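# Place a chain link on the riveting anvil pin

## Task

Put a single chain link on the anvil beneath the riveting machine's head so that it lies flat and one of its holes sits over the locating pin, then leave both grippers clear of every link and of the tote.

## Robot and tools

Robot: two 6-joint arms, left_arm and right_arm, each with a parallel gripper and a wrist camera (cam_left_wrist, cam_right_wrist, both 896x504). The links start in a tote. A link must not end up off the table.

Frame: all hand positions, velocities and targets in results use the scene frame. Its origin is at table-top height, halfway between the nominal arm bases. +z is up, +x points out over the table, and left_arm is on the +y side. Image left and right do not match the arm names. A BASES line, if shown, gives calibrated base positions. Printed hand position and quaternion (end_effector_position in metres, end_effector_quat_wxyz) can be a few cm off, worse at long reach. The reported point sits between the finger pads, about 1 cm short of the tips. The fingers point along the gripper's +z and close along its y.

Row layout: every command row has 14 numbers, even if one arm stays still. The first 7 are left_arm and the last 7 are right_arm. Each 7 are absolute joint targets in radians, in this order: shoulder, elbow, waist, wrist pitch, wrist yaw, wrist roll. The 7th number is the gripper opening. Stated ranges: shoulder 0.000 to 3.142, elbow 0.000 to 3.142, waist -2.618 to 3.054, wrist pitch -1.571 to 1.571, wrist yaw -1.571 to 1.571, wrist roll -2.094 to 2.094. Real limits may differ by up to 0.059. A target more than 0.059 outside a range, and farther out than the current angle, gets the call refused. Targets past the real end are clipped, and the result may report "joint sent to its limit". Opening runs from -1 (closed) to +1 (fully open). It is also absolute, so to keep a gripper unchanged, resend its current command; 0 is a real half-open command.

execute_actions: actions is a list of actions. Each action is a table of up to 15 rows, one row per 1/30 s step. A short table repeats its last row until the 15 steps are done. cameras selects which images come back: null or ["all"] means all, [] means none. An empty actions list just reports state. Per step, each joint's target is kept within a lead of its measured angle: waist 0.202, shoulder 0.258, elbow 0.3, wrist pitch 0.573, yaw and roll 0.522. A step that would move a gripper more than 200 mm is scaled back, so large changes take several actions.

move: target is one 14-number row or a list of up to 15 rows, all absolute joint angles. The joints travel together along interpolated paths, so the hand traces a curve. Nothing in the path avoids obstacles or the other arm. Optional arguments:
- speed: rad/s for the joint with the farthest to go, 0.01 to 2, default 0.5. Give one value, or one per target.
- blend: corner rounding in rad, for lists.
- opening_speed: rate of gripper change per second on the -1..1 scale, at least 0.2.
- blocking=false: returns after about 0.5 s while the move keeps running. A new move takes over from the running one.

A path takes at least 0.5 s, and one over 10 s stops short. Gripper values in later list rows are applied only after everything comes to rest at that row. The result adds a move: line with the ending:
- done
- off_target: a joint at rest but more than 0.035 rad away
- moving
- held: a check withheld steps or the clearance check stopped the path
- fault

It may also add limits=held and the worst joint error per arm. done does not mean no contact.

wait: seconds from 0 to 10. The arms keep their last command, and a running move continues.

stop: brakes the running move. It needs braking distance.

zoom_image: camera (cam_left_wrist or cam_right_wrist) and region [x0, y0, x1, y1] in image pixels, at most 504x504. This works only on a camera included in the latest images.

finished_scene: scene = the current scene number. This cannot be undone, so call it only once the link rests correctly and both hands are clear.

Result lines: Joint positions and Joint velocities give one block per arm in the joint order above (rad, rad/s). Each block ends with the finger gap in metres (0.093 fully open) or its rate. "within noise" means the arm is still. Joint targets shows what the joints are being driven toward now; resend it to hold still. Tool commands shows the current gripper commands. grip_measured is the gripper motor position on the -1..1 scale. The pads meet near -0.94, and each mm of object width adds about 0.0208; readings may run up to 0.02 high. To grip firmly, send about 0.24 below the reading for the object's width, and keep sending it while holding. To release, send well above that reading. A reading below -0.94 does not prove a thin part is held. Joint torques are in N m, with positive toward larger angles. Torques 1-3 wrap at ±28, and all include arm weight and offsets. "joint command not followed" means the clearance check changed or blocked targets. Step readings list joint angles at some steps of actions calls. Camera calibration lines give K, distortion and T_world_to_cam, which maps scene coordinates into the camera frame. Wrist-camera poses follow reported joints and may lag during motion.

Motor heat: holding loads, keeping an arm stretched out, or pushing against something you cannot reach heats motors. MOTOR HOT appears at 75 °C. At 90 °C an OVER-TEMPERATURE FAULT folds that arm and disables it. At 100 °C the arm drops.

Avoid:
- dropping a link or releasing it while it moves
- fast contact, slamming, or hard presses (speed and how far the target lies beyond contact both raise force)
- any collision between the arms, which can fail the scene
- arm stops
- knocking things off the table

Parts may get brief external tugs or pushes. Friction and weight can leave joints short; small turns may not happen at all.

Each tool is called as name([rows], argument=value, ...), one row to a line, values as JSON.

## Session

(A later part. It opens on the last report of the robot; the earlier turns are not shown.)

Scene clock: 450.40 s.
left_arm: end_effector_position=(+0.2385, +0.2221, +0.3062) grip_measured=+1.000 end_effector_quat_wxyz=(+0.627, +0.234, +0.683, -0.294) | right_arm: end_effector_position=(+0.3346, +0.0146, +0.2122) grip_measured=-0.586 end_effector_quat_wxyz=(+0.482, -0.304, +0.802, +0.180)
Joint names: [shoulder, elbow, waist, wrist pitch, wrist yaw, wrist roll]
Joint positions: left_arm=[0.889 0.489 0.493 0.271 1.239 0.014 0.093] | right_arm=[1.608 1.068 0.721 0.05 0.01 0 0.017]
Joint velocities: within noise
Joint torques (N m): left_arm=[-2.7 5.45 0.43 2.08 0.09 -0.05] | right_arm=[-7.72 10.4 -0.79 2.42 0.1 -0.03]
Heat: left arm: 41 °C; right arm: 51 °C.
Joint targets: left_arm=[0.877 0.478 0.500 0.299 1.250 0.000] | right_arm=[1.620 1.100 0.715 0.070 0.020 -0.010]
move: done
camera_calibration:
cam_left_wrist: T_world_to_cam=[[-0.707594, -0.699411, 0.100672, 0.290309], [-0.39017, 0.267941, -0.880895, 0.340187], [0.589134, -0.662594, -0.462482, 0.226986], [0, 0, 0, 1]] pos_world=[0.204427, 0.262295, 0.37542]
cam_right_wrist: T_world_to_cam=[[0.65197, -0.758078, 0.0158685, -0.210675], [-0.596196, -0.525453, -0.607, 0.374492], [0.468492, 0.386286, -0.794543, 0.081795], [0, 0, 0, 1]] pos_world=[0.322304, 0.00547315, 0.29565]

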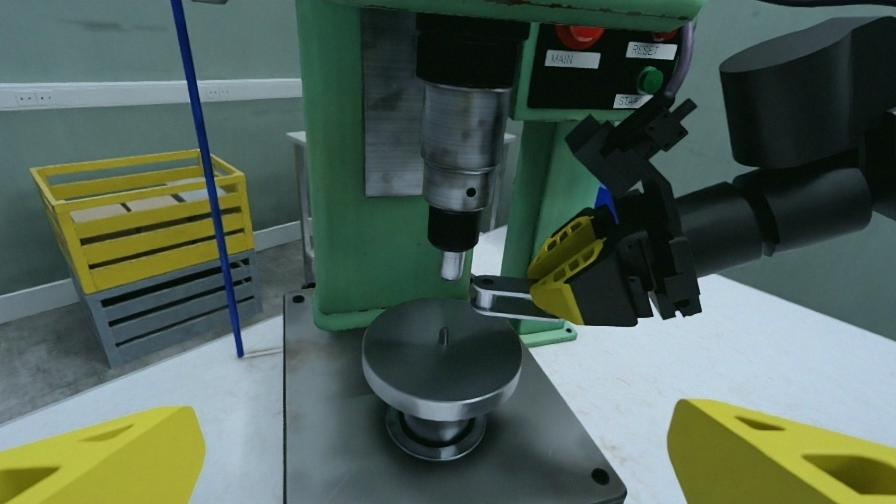

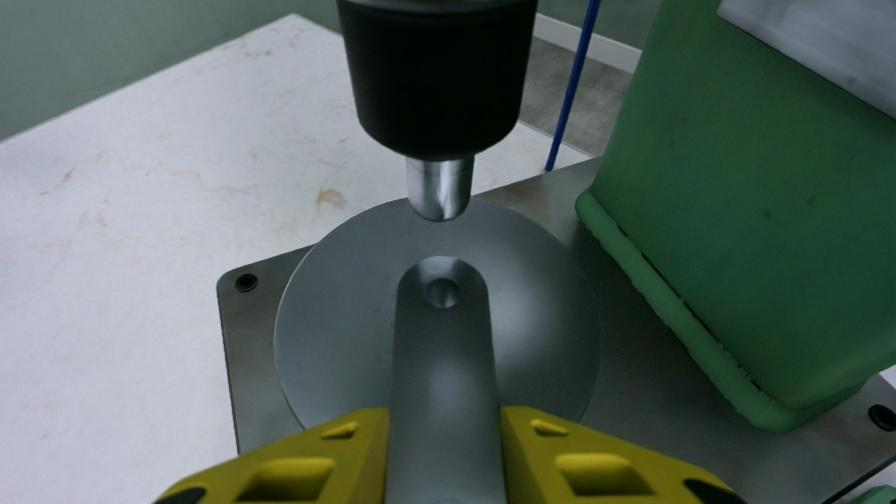

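move(target=[0.877, 0.478, 0.5, 0.299, 1.25, 0.0, 1.0, 1.726, 1.219, 0.713, 0.02, 0.02, -0.01, -0.78], speed=0.25)

Scene clock: 475.40 s.
left_arm: end_effector_position=(+0.2385, +0.2221, +0.3062) grip_measured=+1.000 end_effector_quat_wxyz=(+0.627, +0.234, +0.683, -0.294) | right_arm: end_effector_position=(+0.3542, +0.0321, +0.2101) grip_measured=-0.586 end_effector_quat_wxyz=(+0.475, -0.306, +0.806, +0.177)
Joint names: [shoulder, elbow, waist, wrist pitch, wrist yaw, wrist roll]
Joint positions: left_arm=[0.889 0.489 0.493 0.271 1.239 0.014 0.093] | right_arm=[1.711 1.187 0.721 0.017 0.01 0 0.017]
Joint velocities: within noise
Joint torques (N m): left_arm=[-2.7 5.46 0.47 2.08 0.08 -0.05] | right_arm=[-8.55 10.33 -0.99 2.18 0.1 -0.03]
Heat: left arm: 41 °C; right arm: 49 °C.
Joint targets: left_arm=[0.877 0.478 0.500 0.299 1.250 0.000] | right_arm=[1.726 1.219 0.713 0.020 0.020 -0.010]
move: done
camera_calibration:
cam_left_wrist: T_world_to_cam=[[-0.707594, -0.699411, 0.100672, 0.290309], [-0.39017, 0.267941, -0.880895, 0.340187], [0.589134, -0.662594, -0.462482, 0.226986], [0, 0, 0, 1]] pos_world=[0.204427, 0.262295, 0.37542]
cam_right_wrist: T_world_to_cam=[[0.651921, -0.75811, 0.0164086, -0.210254], [-0.60397, -0.532212, -0.593271, 0.394182], [0.458498, 0.376856, -0.804835, 0.0701912], [0, 0, 0, 1]] pos_world=[0.342961, 0.0239406, 0.293799]

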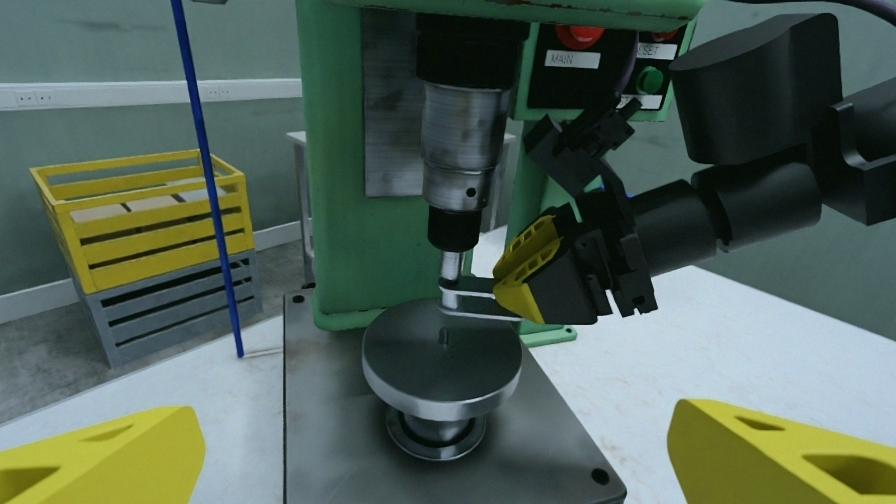

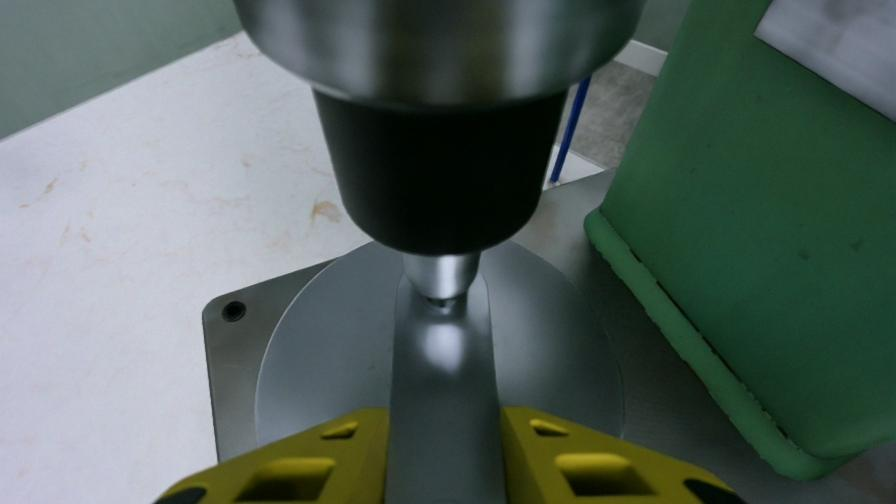

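zoom_image(camera="cam_left_wrist", region=[380, 200, 560, 380])

zoom_image(camera="cam_right_wrist", region=[340, 220, 560, 420])

Scaled by 2.800 from the camera's 896x504 image, which has a finer 1280x720 frame.

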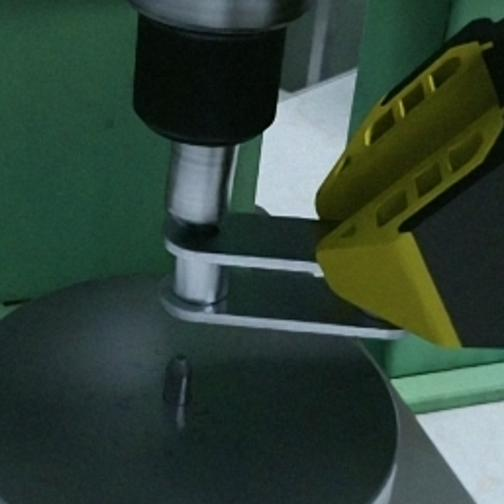

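Scaled by 2.291 from the camera's 896x504 image, which has a finer 1280x720 frame.

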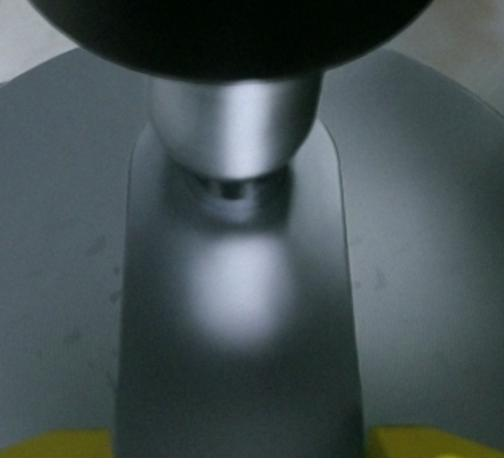

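move(target=[0.877, 0.478, 0.5, 0.299, 1.25, 0.0, 1.0, 1.75, 1.21, 0.713, 0.05, 0.02, -0.01, -0.78], speed=0.1)

zoom_image(camera="cam_left_wrist", region=[380, 200, 560, 380])

zoom_image(camera="cam_right_wrist", region=[340, 220, 560, 420])

Scene clock: 491.37 s.
left_arm: end_effector_position=(+0.2385, +0.2221, +0.3062) grip_measured=+1.000 end_effector_quat_wxyz=(+0.627, +0.234, +0.683, -0.294) | right_arm: end_effector_position=(+0.3567, +0.0343, +0.2014) grip_measured=-0.586 end_effector_quat_wxyz=(+0.471, -0.307, +0.808, +0.176)
Joint names: [shoulder, elbow, waist, wrist pitch, wrist yaw, wrist roll]
Joint positions: left_arm=[0.889 0.489 0.493 0.271 1.239 0.014 0.093] | right_arm=[1.735 1.187 0.721 0.031 0.01 0 0.017]
Joint velocities: within noise
Joint torques (N m): left_arm=[-2.7 5.46 0.44 2.07 0.09 -0.05] | right_arm=[-8.7 9.54 -0.98 2.3 0.1 -0.02]
Heat: left arm: 41 °C; right arm: 49 °C.
Joint targets: left_arm=[0.877 0.478 0.500 0.299 1.250 0.000] | right_arm=[1.750 1.210 0.713 0.050 0.020 -0.010]
move: done
camera_calibration:
cam_left_wrist: T_world_to_cam=[[-0.707594, -0.699411, 0.100672, 0.290309], [-0.39017, 0.267941, -0.880895, 0.340187], [0.589134, -0.662594, -0.462482, 0.226986], [0, 0, 0, 1]] pos_world=[0.204427, 0.262295, 0.37542]
cam_right_wrist: T_world_to_cam=[[0.652038, -0.758005, 0.0166068, -0.210128], [-0.608154, -0.535965, -0.585568, 0.391768], [0.452764, 0.371713, -0.810453, 0.0646081], [0, 0, 0, 1]] pos_world=[0.346015, 0.0266803, 0.285258]

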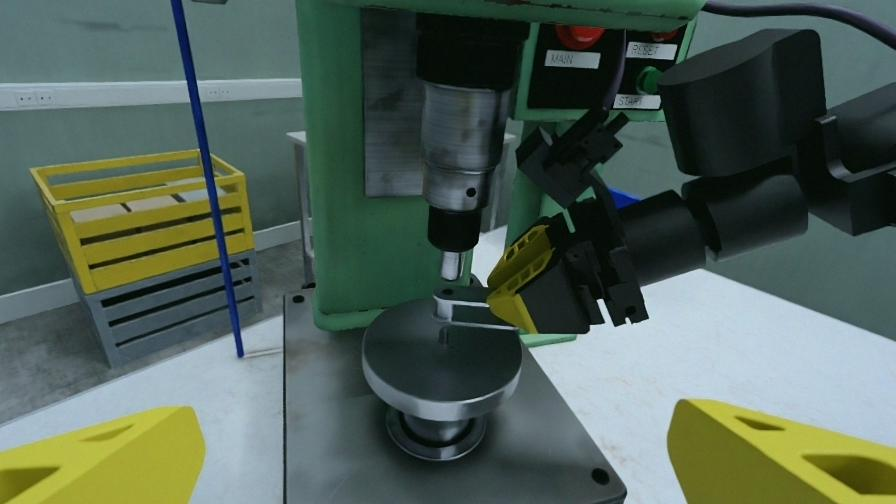

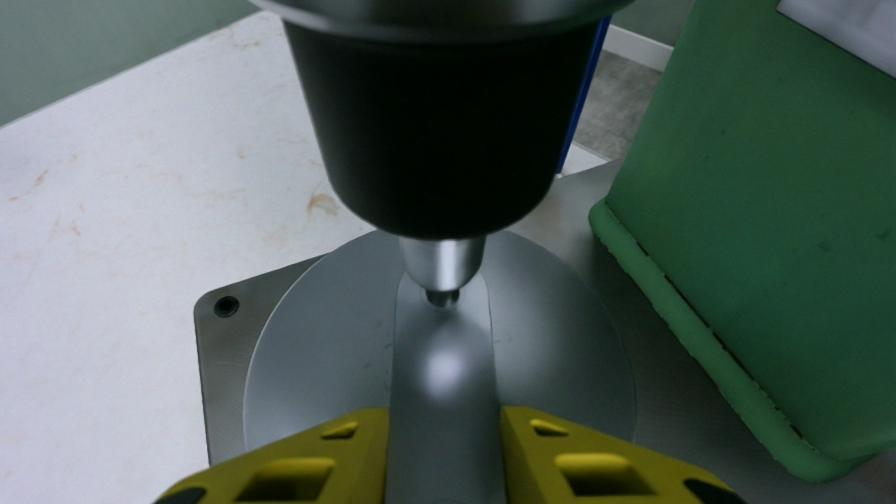

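Scaled by 2.800 from the camera's 896x504 image, which has a finer 1280x720 frame.

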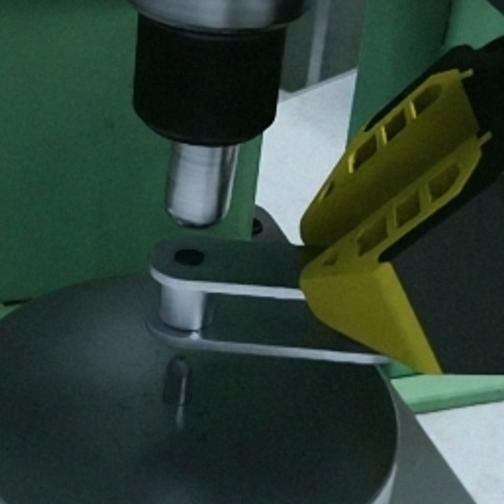

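Scaled by 2.291 from the camera's 896x504 image, which has a finer 1280x720 frame.

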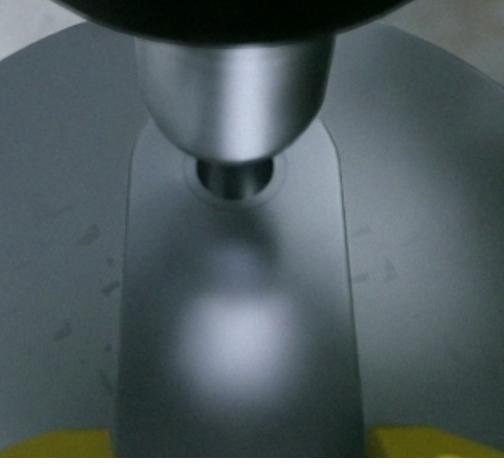

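move(target=[0.877, 0.478, 0.5, 0.299, 1.25, 0.0, 1.0, 1.753, 1.168, 0.713, 0.062, 0.02, -0.01, -0.78], speed=0.1, cameras=["cam_left_wrist"])

zoom_image(camera="cam_left_wrist", region=[380, 220, 540, 380])

Scene clock: 510.03 s.
left_arm: end_effector_position=(+0.2385, +0.2221, +0.3062) grip_measured=+1.000 end_effector_quat_wxyz=(+0.627, +0.234, +0.683, -0.294) | right_arm: end_effector_position=(+0.3564, +0.0341, +0.1998) grip_measured=-0.586 end_effector_quat_wxyz=(+0.473, -0.306, +0.807, +0.176)
Joint names: [shoulder, elbow, waist, wrist pitch, wrist yaw, wrist roll]
Joint positions: left_arm=[0.889 0.489 0.493 0.271 1.239 0.014 0.093] | right_arm=[1.735 1.178 0.721 0.044 0.01 0 0.017]
Joint velocities: within noise
Joint torques (N m): left_arm=[-2.71 5.45 0.43 2.07 0.09 -0.06] | right_arm=[-8.39 6.76 -0.98 2.33 0.1 -0.03]
Heat: left arm: 41 °C; right arm: 49 °C.
Joint targets: left_arm=[0.877 0.478 0.500 0.299 1.250 0.000] | right_arm=[1.753 1.168 0.713 0.062 0.020 -0.010]
move: done
camera_calibration:
cam_left_wrist: T_world_to_cam=[[-0.707594, -0.699411, 0.100672, 0.290309], [-0.39017, 0.267941, -0.880895, 0.340187], [0.589134, -0.662594, -0.462482, 0.226986], [0, 0, 0, 1]] pos_world=[0.204427, 0.262295, 0.37542]
Images, in order (width x height): cam_left_wrist 896x504.

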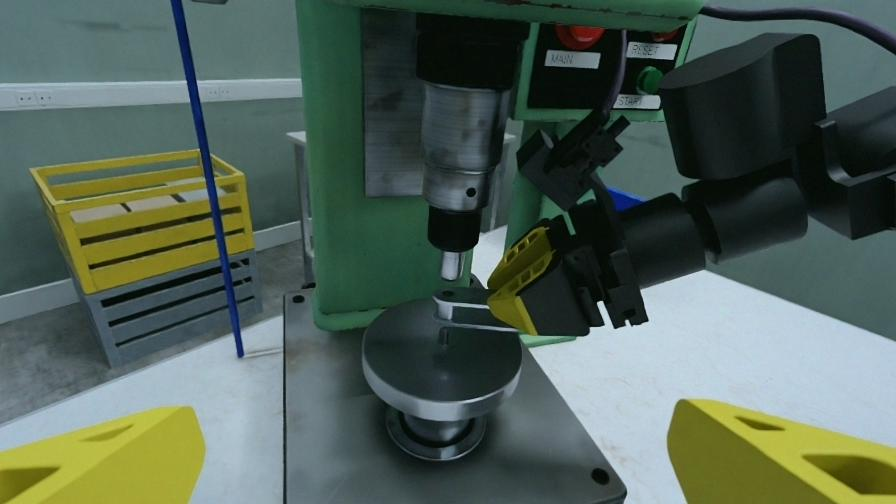

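Scaled by 3.150 from the camera's 896x504 image, which has a finer 1280x720 frame.

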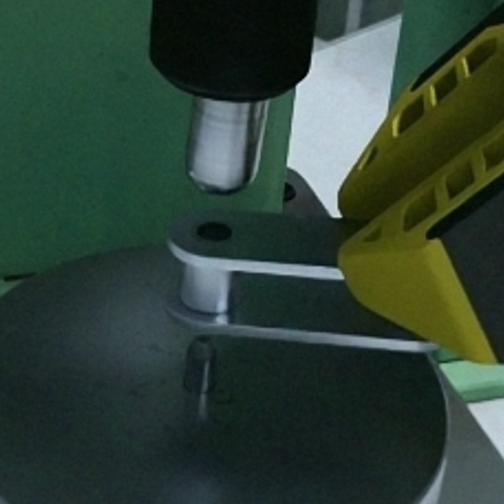

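move(target=[0.877, 0.478, 0.5, 0.299, 1.25, 0.0, 1.0, 1.755, 1.153, 0.713, 0.080, 0.02, -0.01, -0.78], speed=0.1)

zoom_image(camera="cam_left_wrist", region=[390, 240, 510, 360])

zoom_image(camera="cam_right_wrist", region=[380, 240, 510, 370])

Scene clock: 523.47 s.
left_arm: end_effector_position=(+0.2385, +0.2221, +0.3063) grip_measured=+1.000 end_effector_quat_wxyz=(+0.627, +0.234, +0.683, -0.294) | right_arm: end_effector_position=(+0.3559, +0.0336, +0.1944) grip_measured=-0.586 end_effector_quat_wxyz=(+0.472, -0.307, +0.808, +0.176)
Joint names: [shoulder, elbow, waist, wrist pitch, wrist yaw, wrist roll]
Joint positions: left_arm=[0.889 0.489 0.493 0.271 1.239 0.014 0.093] | right_arm=[1.739 1.163 0.721 0.06 0.01 0 0.017]
Joint velocities: within noise
Joint torques (N m): left_arm=[-2.7 5.44 0.42 2.07 0.09 -0.04] | right_arm=[-8.69 6.68 -0.98 2.34 0.1 -0.02]
Heat: left arm: 41 °C; right arm: 48 °C.
Joint targets: left_arm=[0.877 0.478 0.500 0.299 1.250 0.000] | right_arm=[1.755 1.153 0.713 0.080 0.020 -0.010]
move: done
camera_calibration:
cam_left_wrist: T_world_to_cam=[[-0.707628, -0.699429, 0.10031, 0.290433], [-0.389871, 0.268094, -0.880981, 0.340153], [0.589291, -0.662514, -0.462397, 0.226926], [0, 0, 0, 1]] pos_world=[0.204409, 0.262286, 0.375465]
cam_right_wrist: T_world_to_cam=[[0.652033, -0.758009, 0.0165989, -0.210031], [-0.607988, -0.535816, -0.585877, 0.386841], [0.452994, 0.371919, -0.81023, 0.0594393], [0, 0, 0, 1]] pos_world=[0.345216, 0.0259635, 0.278287]

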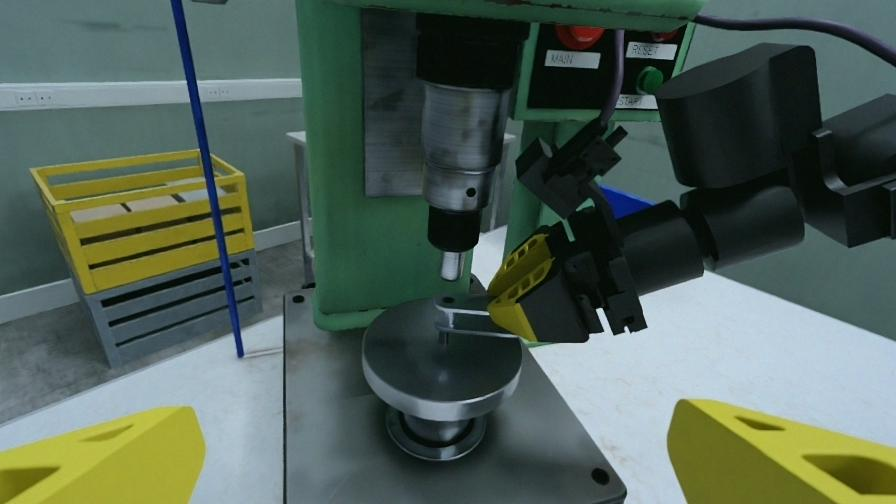

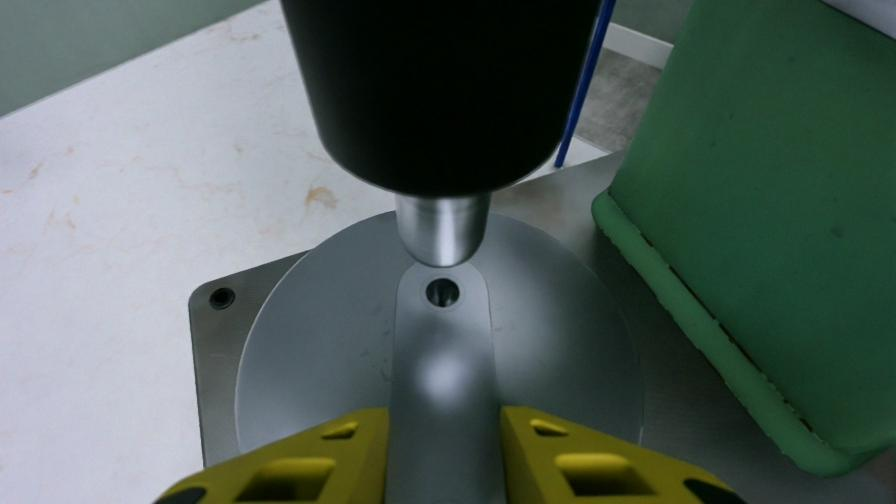

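Scaled by 4.200 from the camera's 896x504 image, which has a finer 1280x720 frame.

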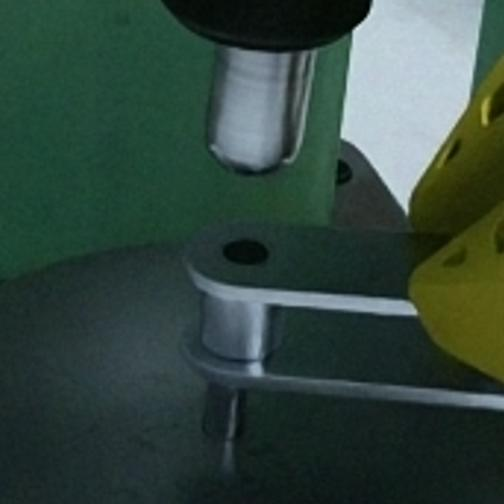

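Scaled by 3.877 from the camera's 896x504 image, which has a finer 1280x720 frame.

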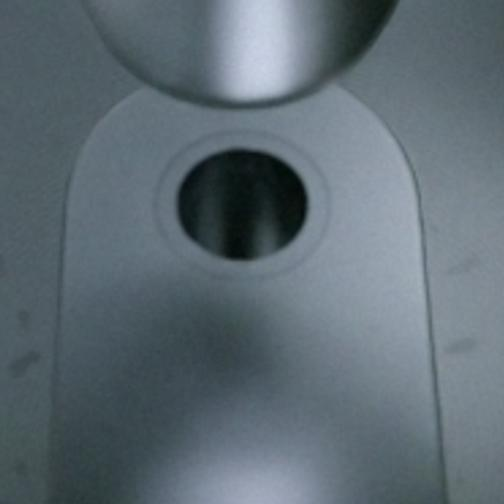

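move(target=[0.877, 0.478, 0.5, 0.299, 1.25, 0.0, 1.0, 1.760, 1.141, 0.713, 0.096, 0.02, -0.01, -0.78], speed=0.08)

zoom_image(camera="cam_left_wrist", region=[390, 240, 510, 360])

zoom_image(camera="cam_right_wrist", region=[380, 240, 510, 370])

Scene clock: 533.67 s.
left_arm: end_effector_position=(+0.2385, +0.2221, +0.3063) grip_measured=+1.000 end_effector_quat_wxyz=(+0.627, +0.234, +0.683, -0.294) | right_arm: end_effector_position=(+0.3557, +0.0334, +0.1899) grip_measured=-0.586 end_effector_quat_wxyz=(+0.471, -0.307, +0.808, +0.176)
Joint names: [shoulder, elbow, waist, wrist pitch, wrist yaw, wrist roll]
Joint positions: left_arm=[0.889 0.489 0.493 0.271 1.239 0.014 0.093] | right_arm=[1.744 1.151 0.721 0.076 0.01 0 0.017]
Joint velocities: within noise
Joint torques (N m): left_arm=[-2.67 5.42 0.44 2.07 0.1 -0.05] | right_arm=[-8.66 6.65 -0.96 2.33 0.1 -0.02]
Heat: left arm: 41 °C; right arm: 49 °C.
Joint targets: left_arm=[0.877 0.478 0.500 0.299 1.250 0.000] | right_arm=[1.760 1.141 0.713 0.096 0.020 -0.010]
move: done
camera_calibration:
cam_left_wrist: T_world_to_cam=[[-0.707628, -0.699429, 0.10031, 0.290433], [-0.389871, 0.268094, -0.880981, 0.340153], [0.589291, -0.662514, -0.462397, 0.226926], [0, 0, 0, 1]] pos_world=[0.204409, 0.262286, 0.375465]
cam_right_wrist: T_world_to_cam=[[0.652047, -0.757996, 0.0166226, -0.209972], [-0.608487, -0.536263, -0.584949, 0.383947], [0.452303, 0.3713, -0.8109, 0.0563348], [0, 0, 0, 1]] pos_world=[0.345058, 0.0258219, 0.273762]

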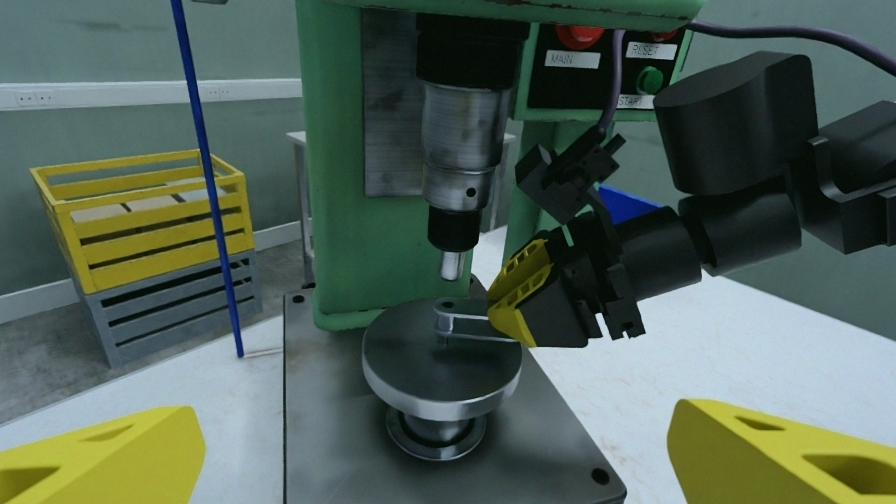

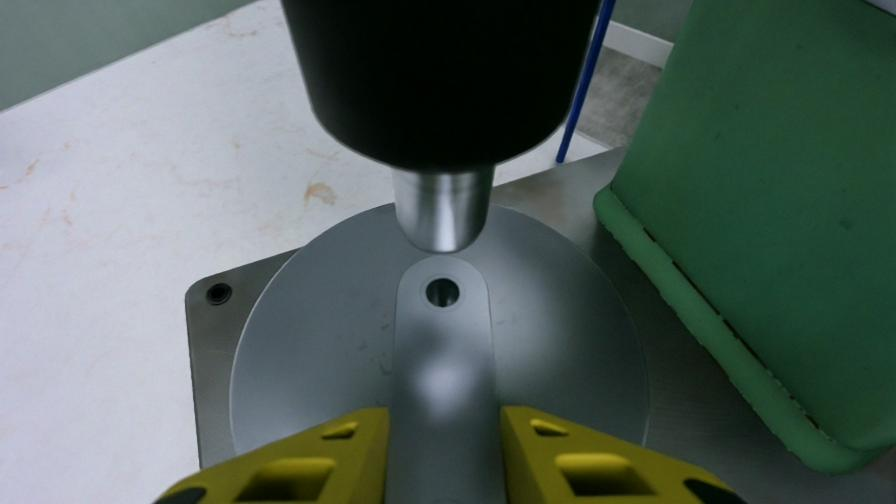

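Scaled by 4.200 from the camera's 896x504 image, which has a finer 1280x720 frame.

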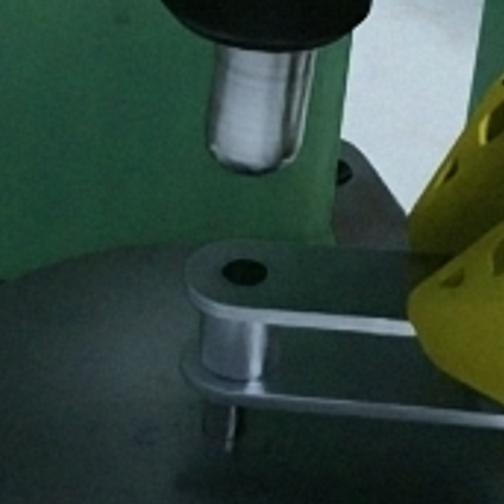

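Scaled by 3.877 from the camera's 896x504 image, which has a finer 1280x720 frame.

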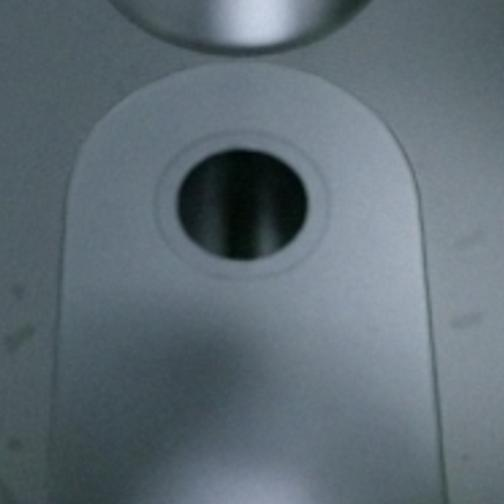

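move(target=[0.877, 0.478, 0.5, 0.299, 1.25, 0.0, 1.0, 1.766, 1.131, 0.713, 0.112, 0.02, -0.01, -0.78], speed=0.08)

zoom_image(camera="cam_left_wrist", region=[390, 240, 510, 360])

zoom_image(camera="cam_right_wrist", region=[380, 240, 510, 370])

Scene clock: 541.27 s.
left_arm: end_effector_position=(+0.2385, +0.2221, +0.3063) grip_measured=+1.000 end_effector_quat_wxyz=(+0.627, +0.234, +0.683, -0.294) | right_arm: end_effector_position=(+0.3561, +0.0338, +0.1871) grip_measured=-0.586 end_effector_quat_wxyz=(+0.473, -0.306, +0.807, +0.176)
Joint names: [shoulder, elbow, waist, wrist pitch, wrist yaw, wrist roll]
Joint positions: left_arm=[0.889 0.489 0.493 0.271 1.239 0.014 0.093] | right_arm=[1.75 1.142 0.721 0.094 0.01 0 0.017]
Joint velocities: within noise
Joint torques (N m): left_arm=[-2.74 5.46 0.44 2.07 0.09 -0.05] | right_arm=[-8.65 6.53 -0.98 2.32 0.09 -0.03]
Heat: left arm: 41 °C; right arm: 49 °C.
Joint targets: left_arm=[0.877 0.478 0.500 0.299 1.250 0.000] | right_arm=[1.766 1.131 0.713 0.112 0.020 -0.010]
move: done
camera_calibration:
cam_left_wrist: T_world_to_cam=[[-0.707628, -0.699429, 0.10031, 0.290433], [-0.389871, 0.268094, -0.880981, 0.340153], [0.589291, -0.662514, -0.462397, 0.226926], [0, 0, 0, 1]] pos_world=[0.204409, 0.262286, 0.375465]
cam_right_wrist: T_world_to_cam=[[0.651995, -0.758043, 0.0165356, -0.209877], [-0.606654, -0.53462, -0.588347, 0.382734], [0.454832, 0.373568, -0.808439, 0.0522882], [0, 0, 0, 1]] pos_world=[0.345244, 0.0259884, 0.270923]

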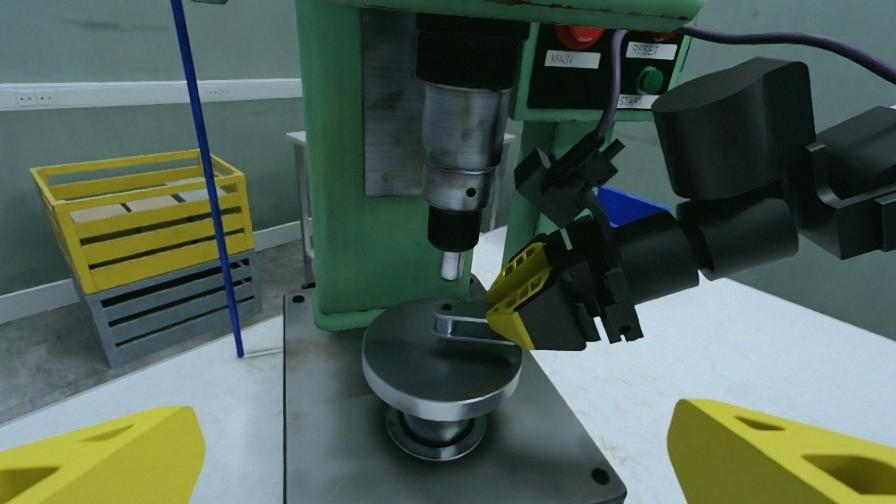

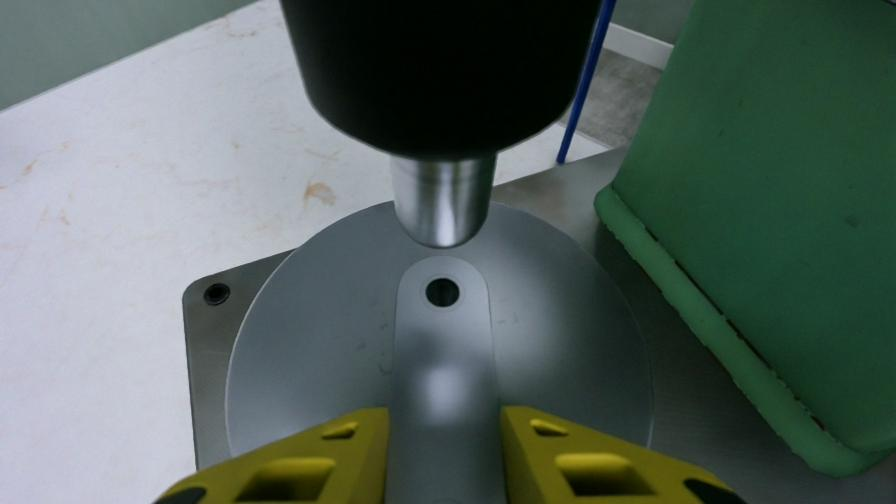

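Scaled by 4.200 from the camera's 896x504 image, which has a finer 1280x720 frame.

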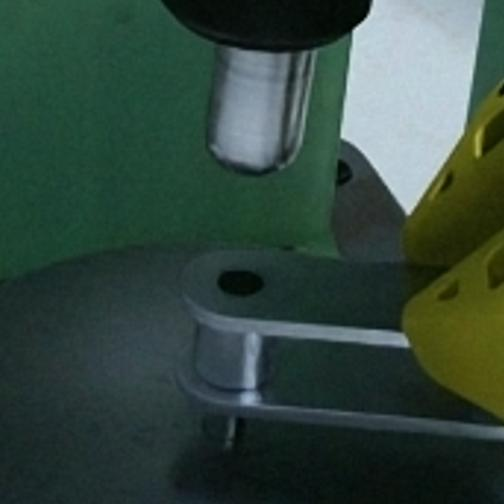

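Scaled by 3.877 from the camera's 896x504 image, which has a finer 1280x720 frame.

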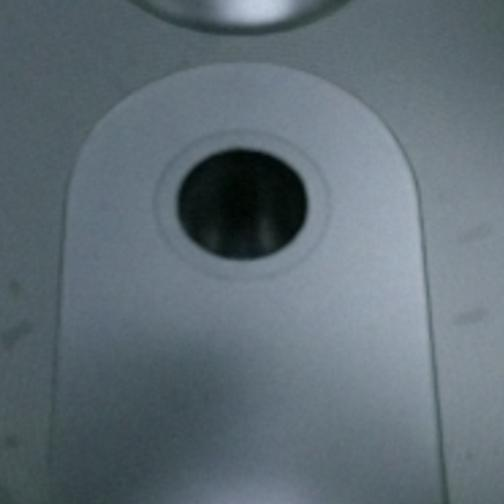

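move(target=[0.877, 0.478, 0.5, 0.299, 1.25, 0.0, 1.0, 1.772, 1.125, 0.713, 0.119, 0.02, -0.01, -0.78], speed=0.08)

zoom_image(camera="cam_left_wrist", region=[390, 240, 510, 360])

zoom_image(camera="cam_right_wrist", region=[380, 240, 510, 370])

Scene clock: 552.40 s.
left_arm: end_effector_position=(+0.2385, +0.2221, +0.3063) grip_measured=+1.000 end_effector_quat_wxyz=(+0.627, +0.234, +0.683, -0.294) | right_arm: end_effector_position=(+0.3566, +0.0343, +0.1849) grip_measured=-0.586 end_effector_quat_wxyz=(+0.474, -0.306, +0.807, +0.177)
Joint names: [shoulder, elbow, waist, wrist pitch, wrist yaw, wrist roll]
Joint positions: left_arm=[0.889 0.489 0.493 0.271 1.239 0.014 0.093] | right_arm=[1.755 1.137 0.721 0.107 0.01 0 0.017]
Joint velocities: within noise
Joint torques (N m): left_arm=[-2.71 5.45 0.43 2.07 0.09 -0.05] | right_arm=[-8.59 6.48 -0.99 2.27 0.1 -0.03]
Heat: left arm: 41 °C; right arm: 48 °C.
Joint targets: left_arm=[0.877 0.478 0.500 0.299 1.250 0.000] | right_arm=[1.772 1.125 0.713 0.119 0.020 -0.010]
move: done
camera_calibration:
cam_left_wrist: T_world_to_cam=[[-0.707628, -0.699429, 0.10031, 0.290433], [-0.389871, 0.268094, -0.880981, 0.340153], [0.589291, -0.662514, -0.462397, 0.226926], [0, 0, 0, 1]] pos_world=[0.204409, 0.262286, 0.375465]
cam_right_wrist: T_world_to_cam=[[0.651967, -0.758068, 0.0164881, -0.209806], [-0.60565, -0.533719, -0.590196, 0.381975], [0.456209, 0.374803, -0.807091, 0.0493154], [0, 0, 0, 1]] pos_world=[0.345632, 0.0263365, 0.268702]

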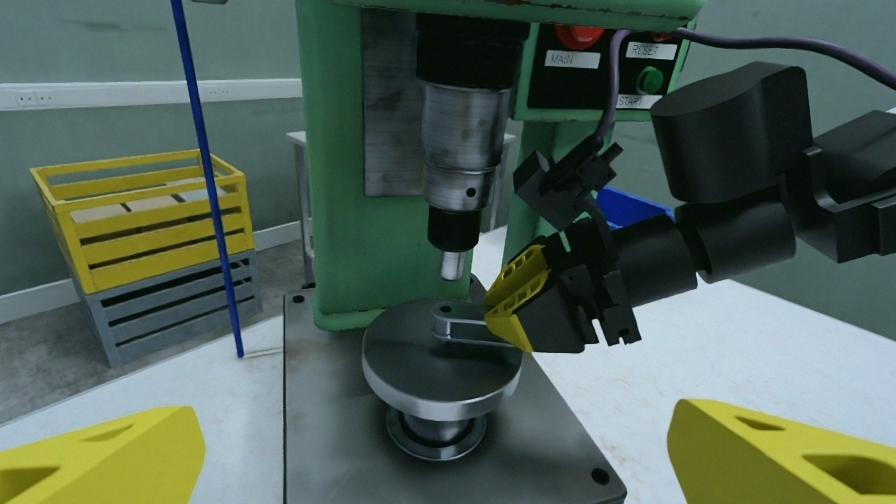

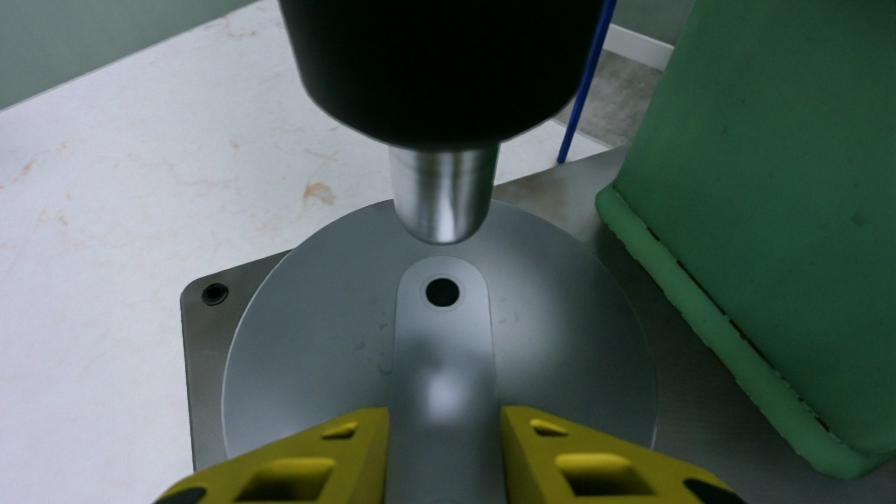

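Scaled by 4.200 from the camera's 896x504 image, which has a finer 1280x720 frame.

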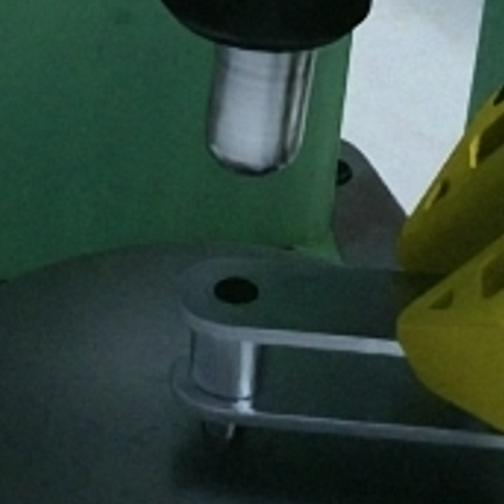

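Scaled by 3.877 from the camera's 896x504 image, which has a finer 1280x720 frame.

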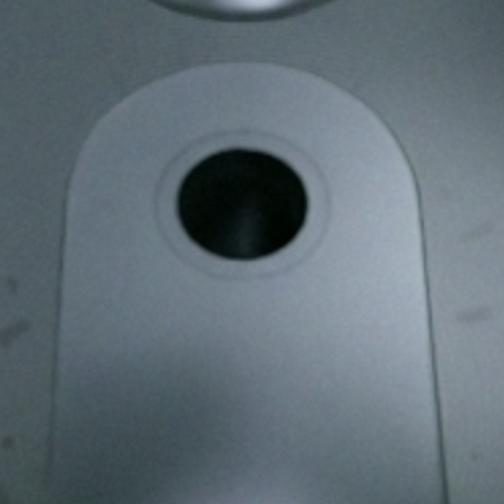

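move(target=[0.877, 0.478, 0.5, 0.299, 1.25, 0.0, 1.0, 1.773, 1.110, 0.713, 0.132, 0.02, -0.01, -0.78], speed=0.08)

zoom_image(camera="cam_left_wrist", region=[390, 240, 510, 360])

zoom_image(camera="cam_right_wrist", region=[410, 260, 480, 330])

Scene clock: 559.93 s.
left_arm: end_effector_position=(+0.2385, +0.2221, +0.3063) grip_measured=+1.000 end_effector_quat_wxyz=(+0.627, +0.234, +0.683, -0.294) | right_arm: end_effector_position=(+0.3565, +0.0342, +0.1838) grip_measured=-0.586 end_effector_quat_wxyz=(+0.477, -0.305, +0.804, +0.178)
Joint names: [shoulder, elbow, waist, wrist pitch, wrist yaw, wrist roll]
Joint positions: left_arm=[0.889 0.489 0.493 0.271 1.239 0.014 0.093] | right_arm=[1.755 1.124 0.721 0.129 0.01 0 0.017]
Joint velocities: within noise
Joint torques (N m): left_arm=[-2.7 5.45 0.44 2.07 0.09 -0.06] | right_arm=[-8.47 6.17 -0.98 2.17 0.1 -0.03]
Heat: left arm: 41 °C; right arm: 48 °C.
Joint targets: left_arm=[0.877 0.478 0.500 0.299 1.250 0.000] | right_arm=[1.773 1.110 0.713 0.132 0.020 -0.010]
move: done
camera_calibration:
cam_left_wrist: T_world_to_cam=[[-0.707628, -0.699429, 0.10031, 0.290433], [-0.389871, 0.268094, -0.880981, 0.340153], [0.589291, -0.662514, -0.462397, 0.226926], [0, 0, 0, 1]] pos_world=[0.204409, 0.262286, 0.375465]
cam_right_wrist: T_world_to_cam=[[0.651856, -0.758168, 0.0162969, -0.209712], [-0.601602, -0.530089, -0.597562, 0.380914], [0.461691, 0.37972, -0.801657, 0.045351], [0, 0, 0, 1]] pos_world=[0.344923, 0.0257003, 0.267393]

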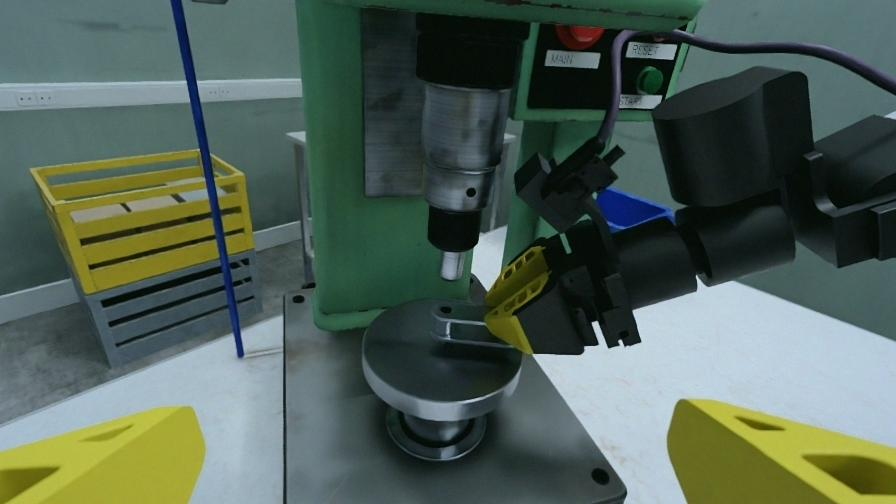

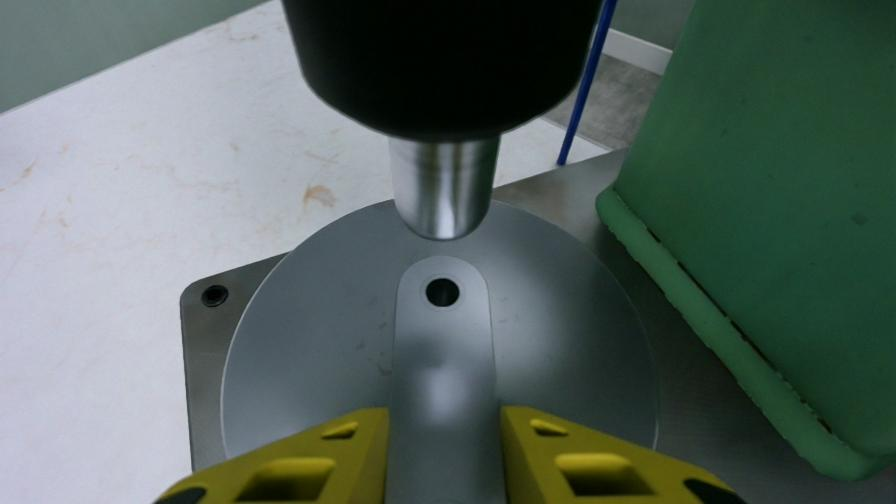

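Scaled by 4.200 from the camera's 896x504 image, which has a finer 1280x720 frame.

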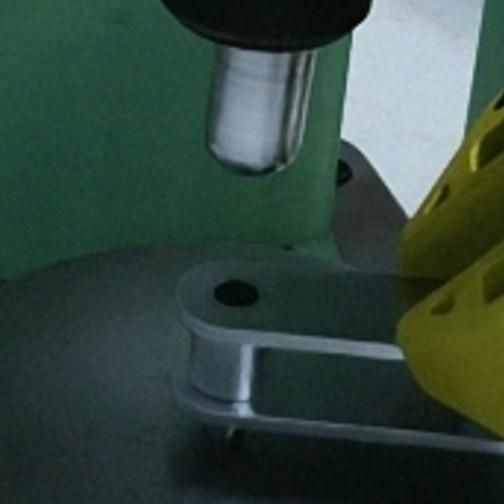

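Scaled by 7.200 from the camera's 896x504 image, which has a finer 1280x720 frame.

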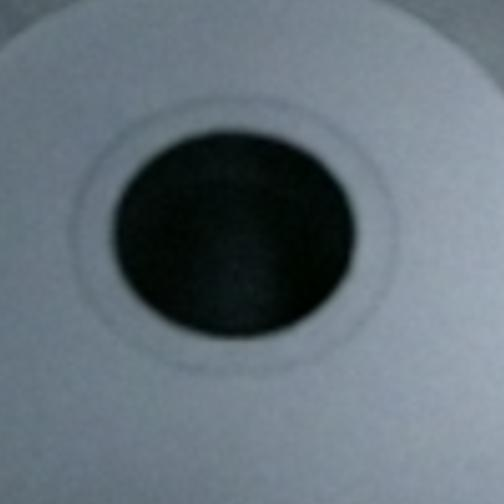

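zoom_image(camera="cam_right_wrist", region=[380, 130, 510, 260])

Scaled by 3.877 from the camera's 896x504 image, which has a finer 1280x720 frame.

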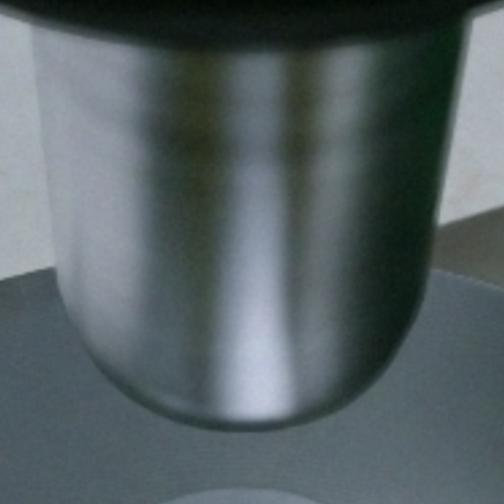

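move(target=[0.877, 0.478, 0.5, 0.299, 1.25, 0.0, 1.0, 1.779, 1.110, 0.713, 0.113, 0.02, -0.01, -0.78], speed=0.08)

zoom_image(camera="cam_left_wrist", region=[390, 240, 510, 360])

Scene clock: 585.67 s.
left_arm: end_effector_position=(+0.2385, +0.2221, +0.3063) grip_measured=+1.000 end_effector_quat_wxyz=(+0.627, +0.234, +0.683, -0.294) | right_arm: end_effector_position=(+0.3566, +0.0343, +0.1804) grip_measured=-0.586 end_effector_quat_wxyz=(+0.474, -0.306, +0.806, +0.177)
Joint names: [shoulder, elbow, waist, wrist pitch, wrist yaw, wrist roll]
Joint positions: left_arm=[0.889 0.489 0.493 0.271 1.239 0.014 0.093] | right_arm=[1.761 1.124 0.721 0.129 0.01 0 0.017]
Joint velocities: within noise
Joint torques (N m): left_arm=[-2.7 5.42 0.43 2.07 0.09 -0.05] | right_arm=[-8.59 6.3 -0.98 1.95 0.1 -0.02]
Heat: left arm: 41 °C; right arm: 48 °C.
Joint targets: left_arm=[0.877 0.478 0.500 0.299 1.250 0.000] | right_arm=[1.779 1.110 0.713 0.113 0.020 -0.010]
move: done
camera_calibration:
cam_left_wrist: T_world_to_cam=[[-0.707628, -0.699429, 0.10031, 0.290433], [-0.389871, 0.268094, -0.880981, 0.340153], [0.589291, -0.662514, -0.462397, 0.226926], [0, 0, 0, 1]] pos_world=[0.204409, 0.262286, 0.375465]
cam_right_wrist: T_world_to_cam=[[0.651944, -0.758089, 0.0164483, -0.209715], [-0.604811, -0.532967, -0.591735, 0.379257], [0.457354, 0.37583, -0.805965, 0.044988], [0, 0, 0, 1]] pos_world=[0.345526, 0.0262412, 0.264128]

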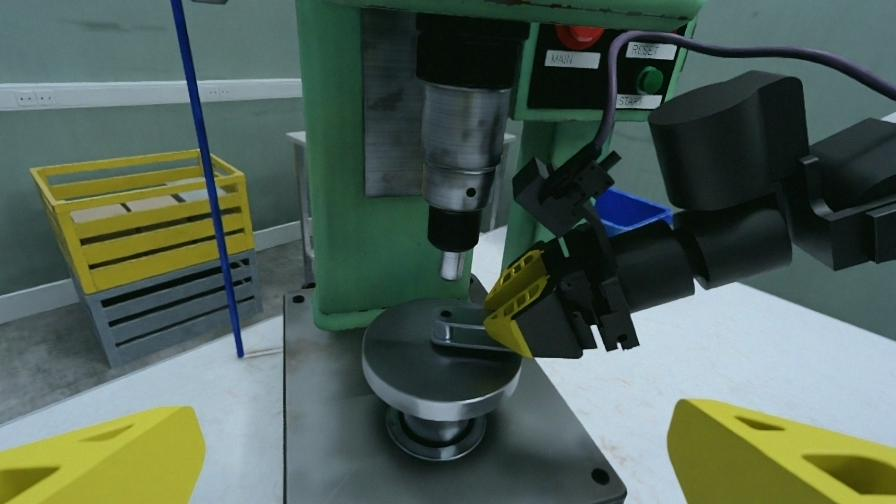

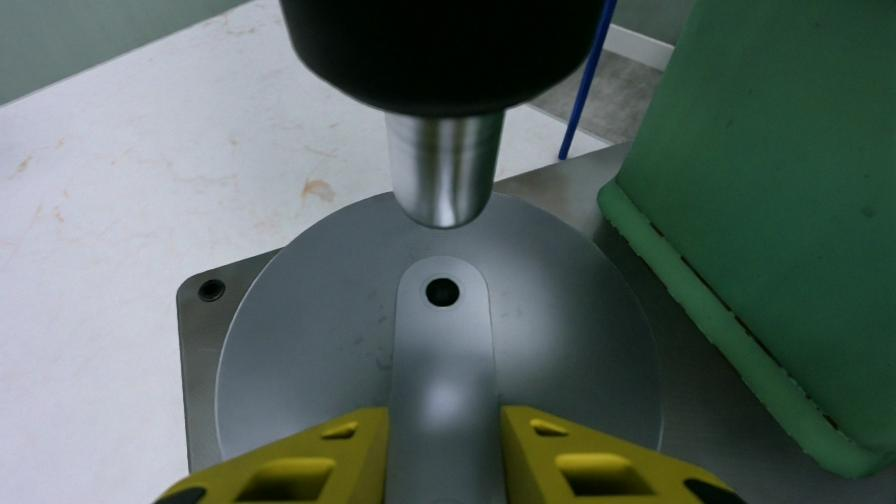

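Scaled by 4.200 from the camera's 896x504 image, which has a finer 1280x720 frame.

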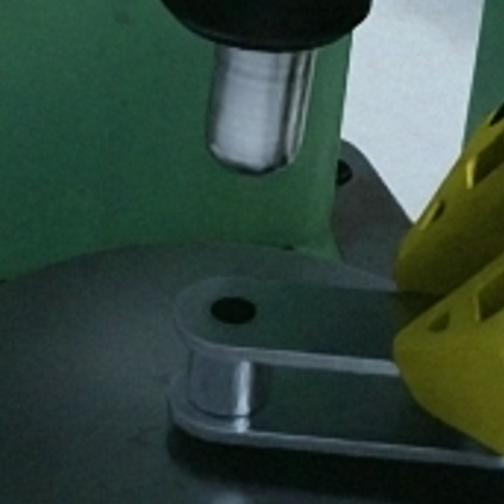

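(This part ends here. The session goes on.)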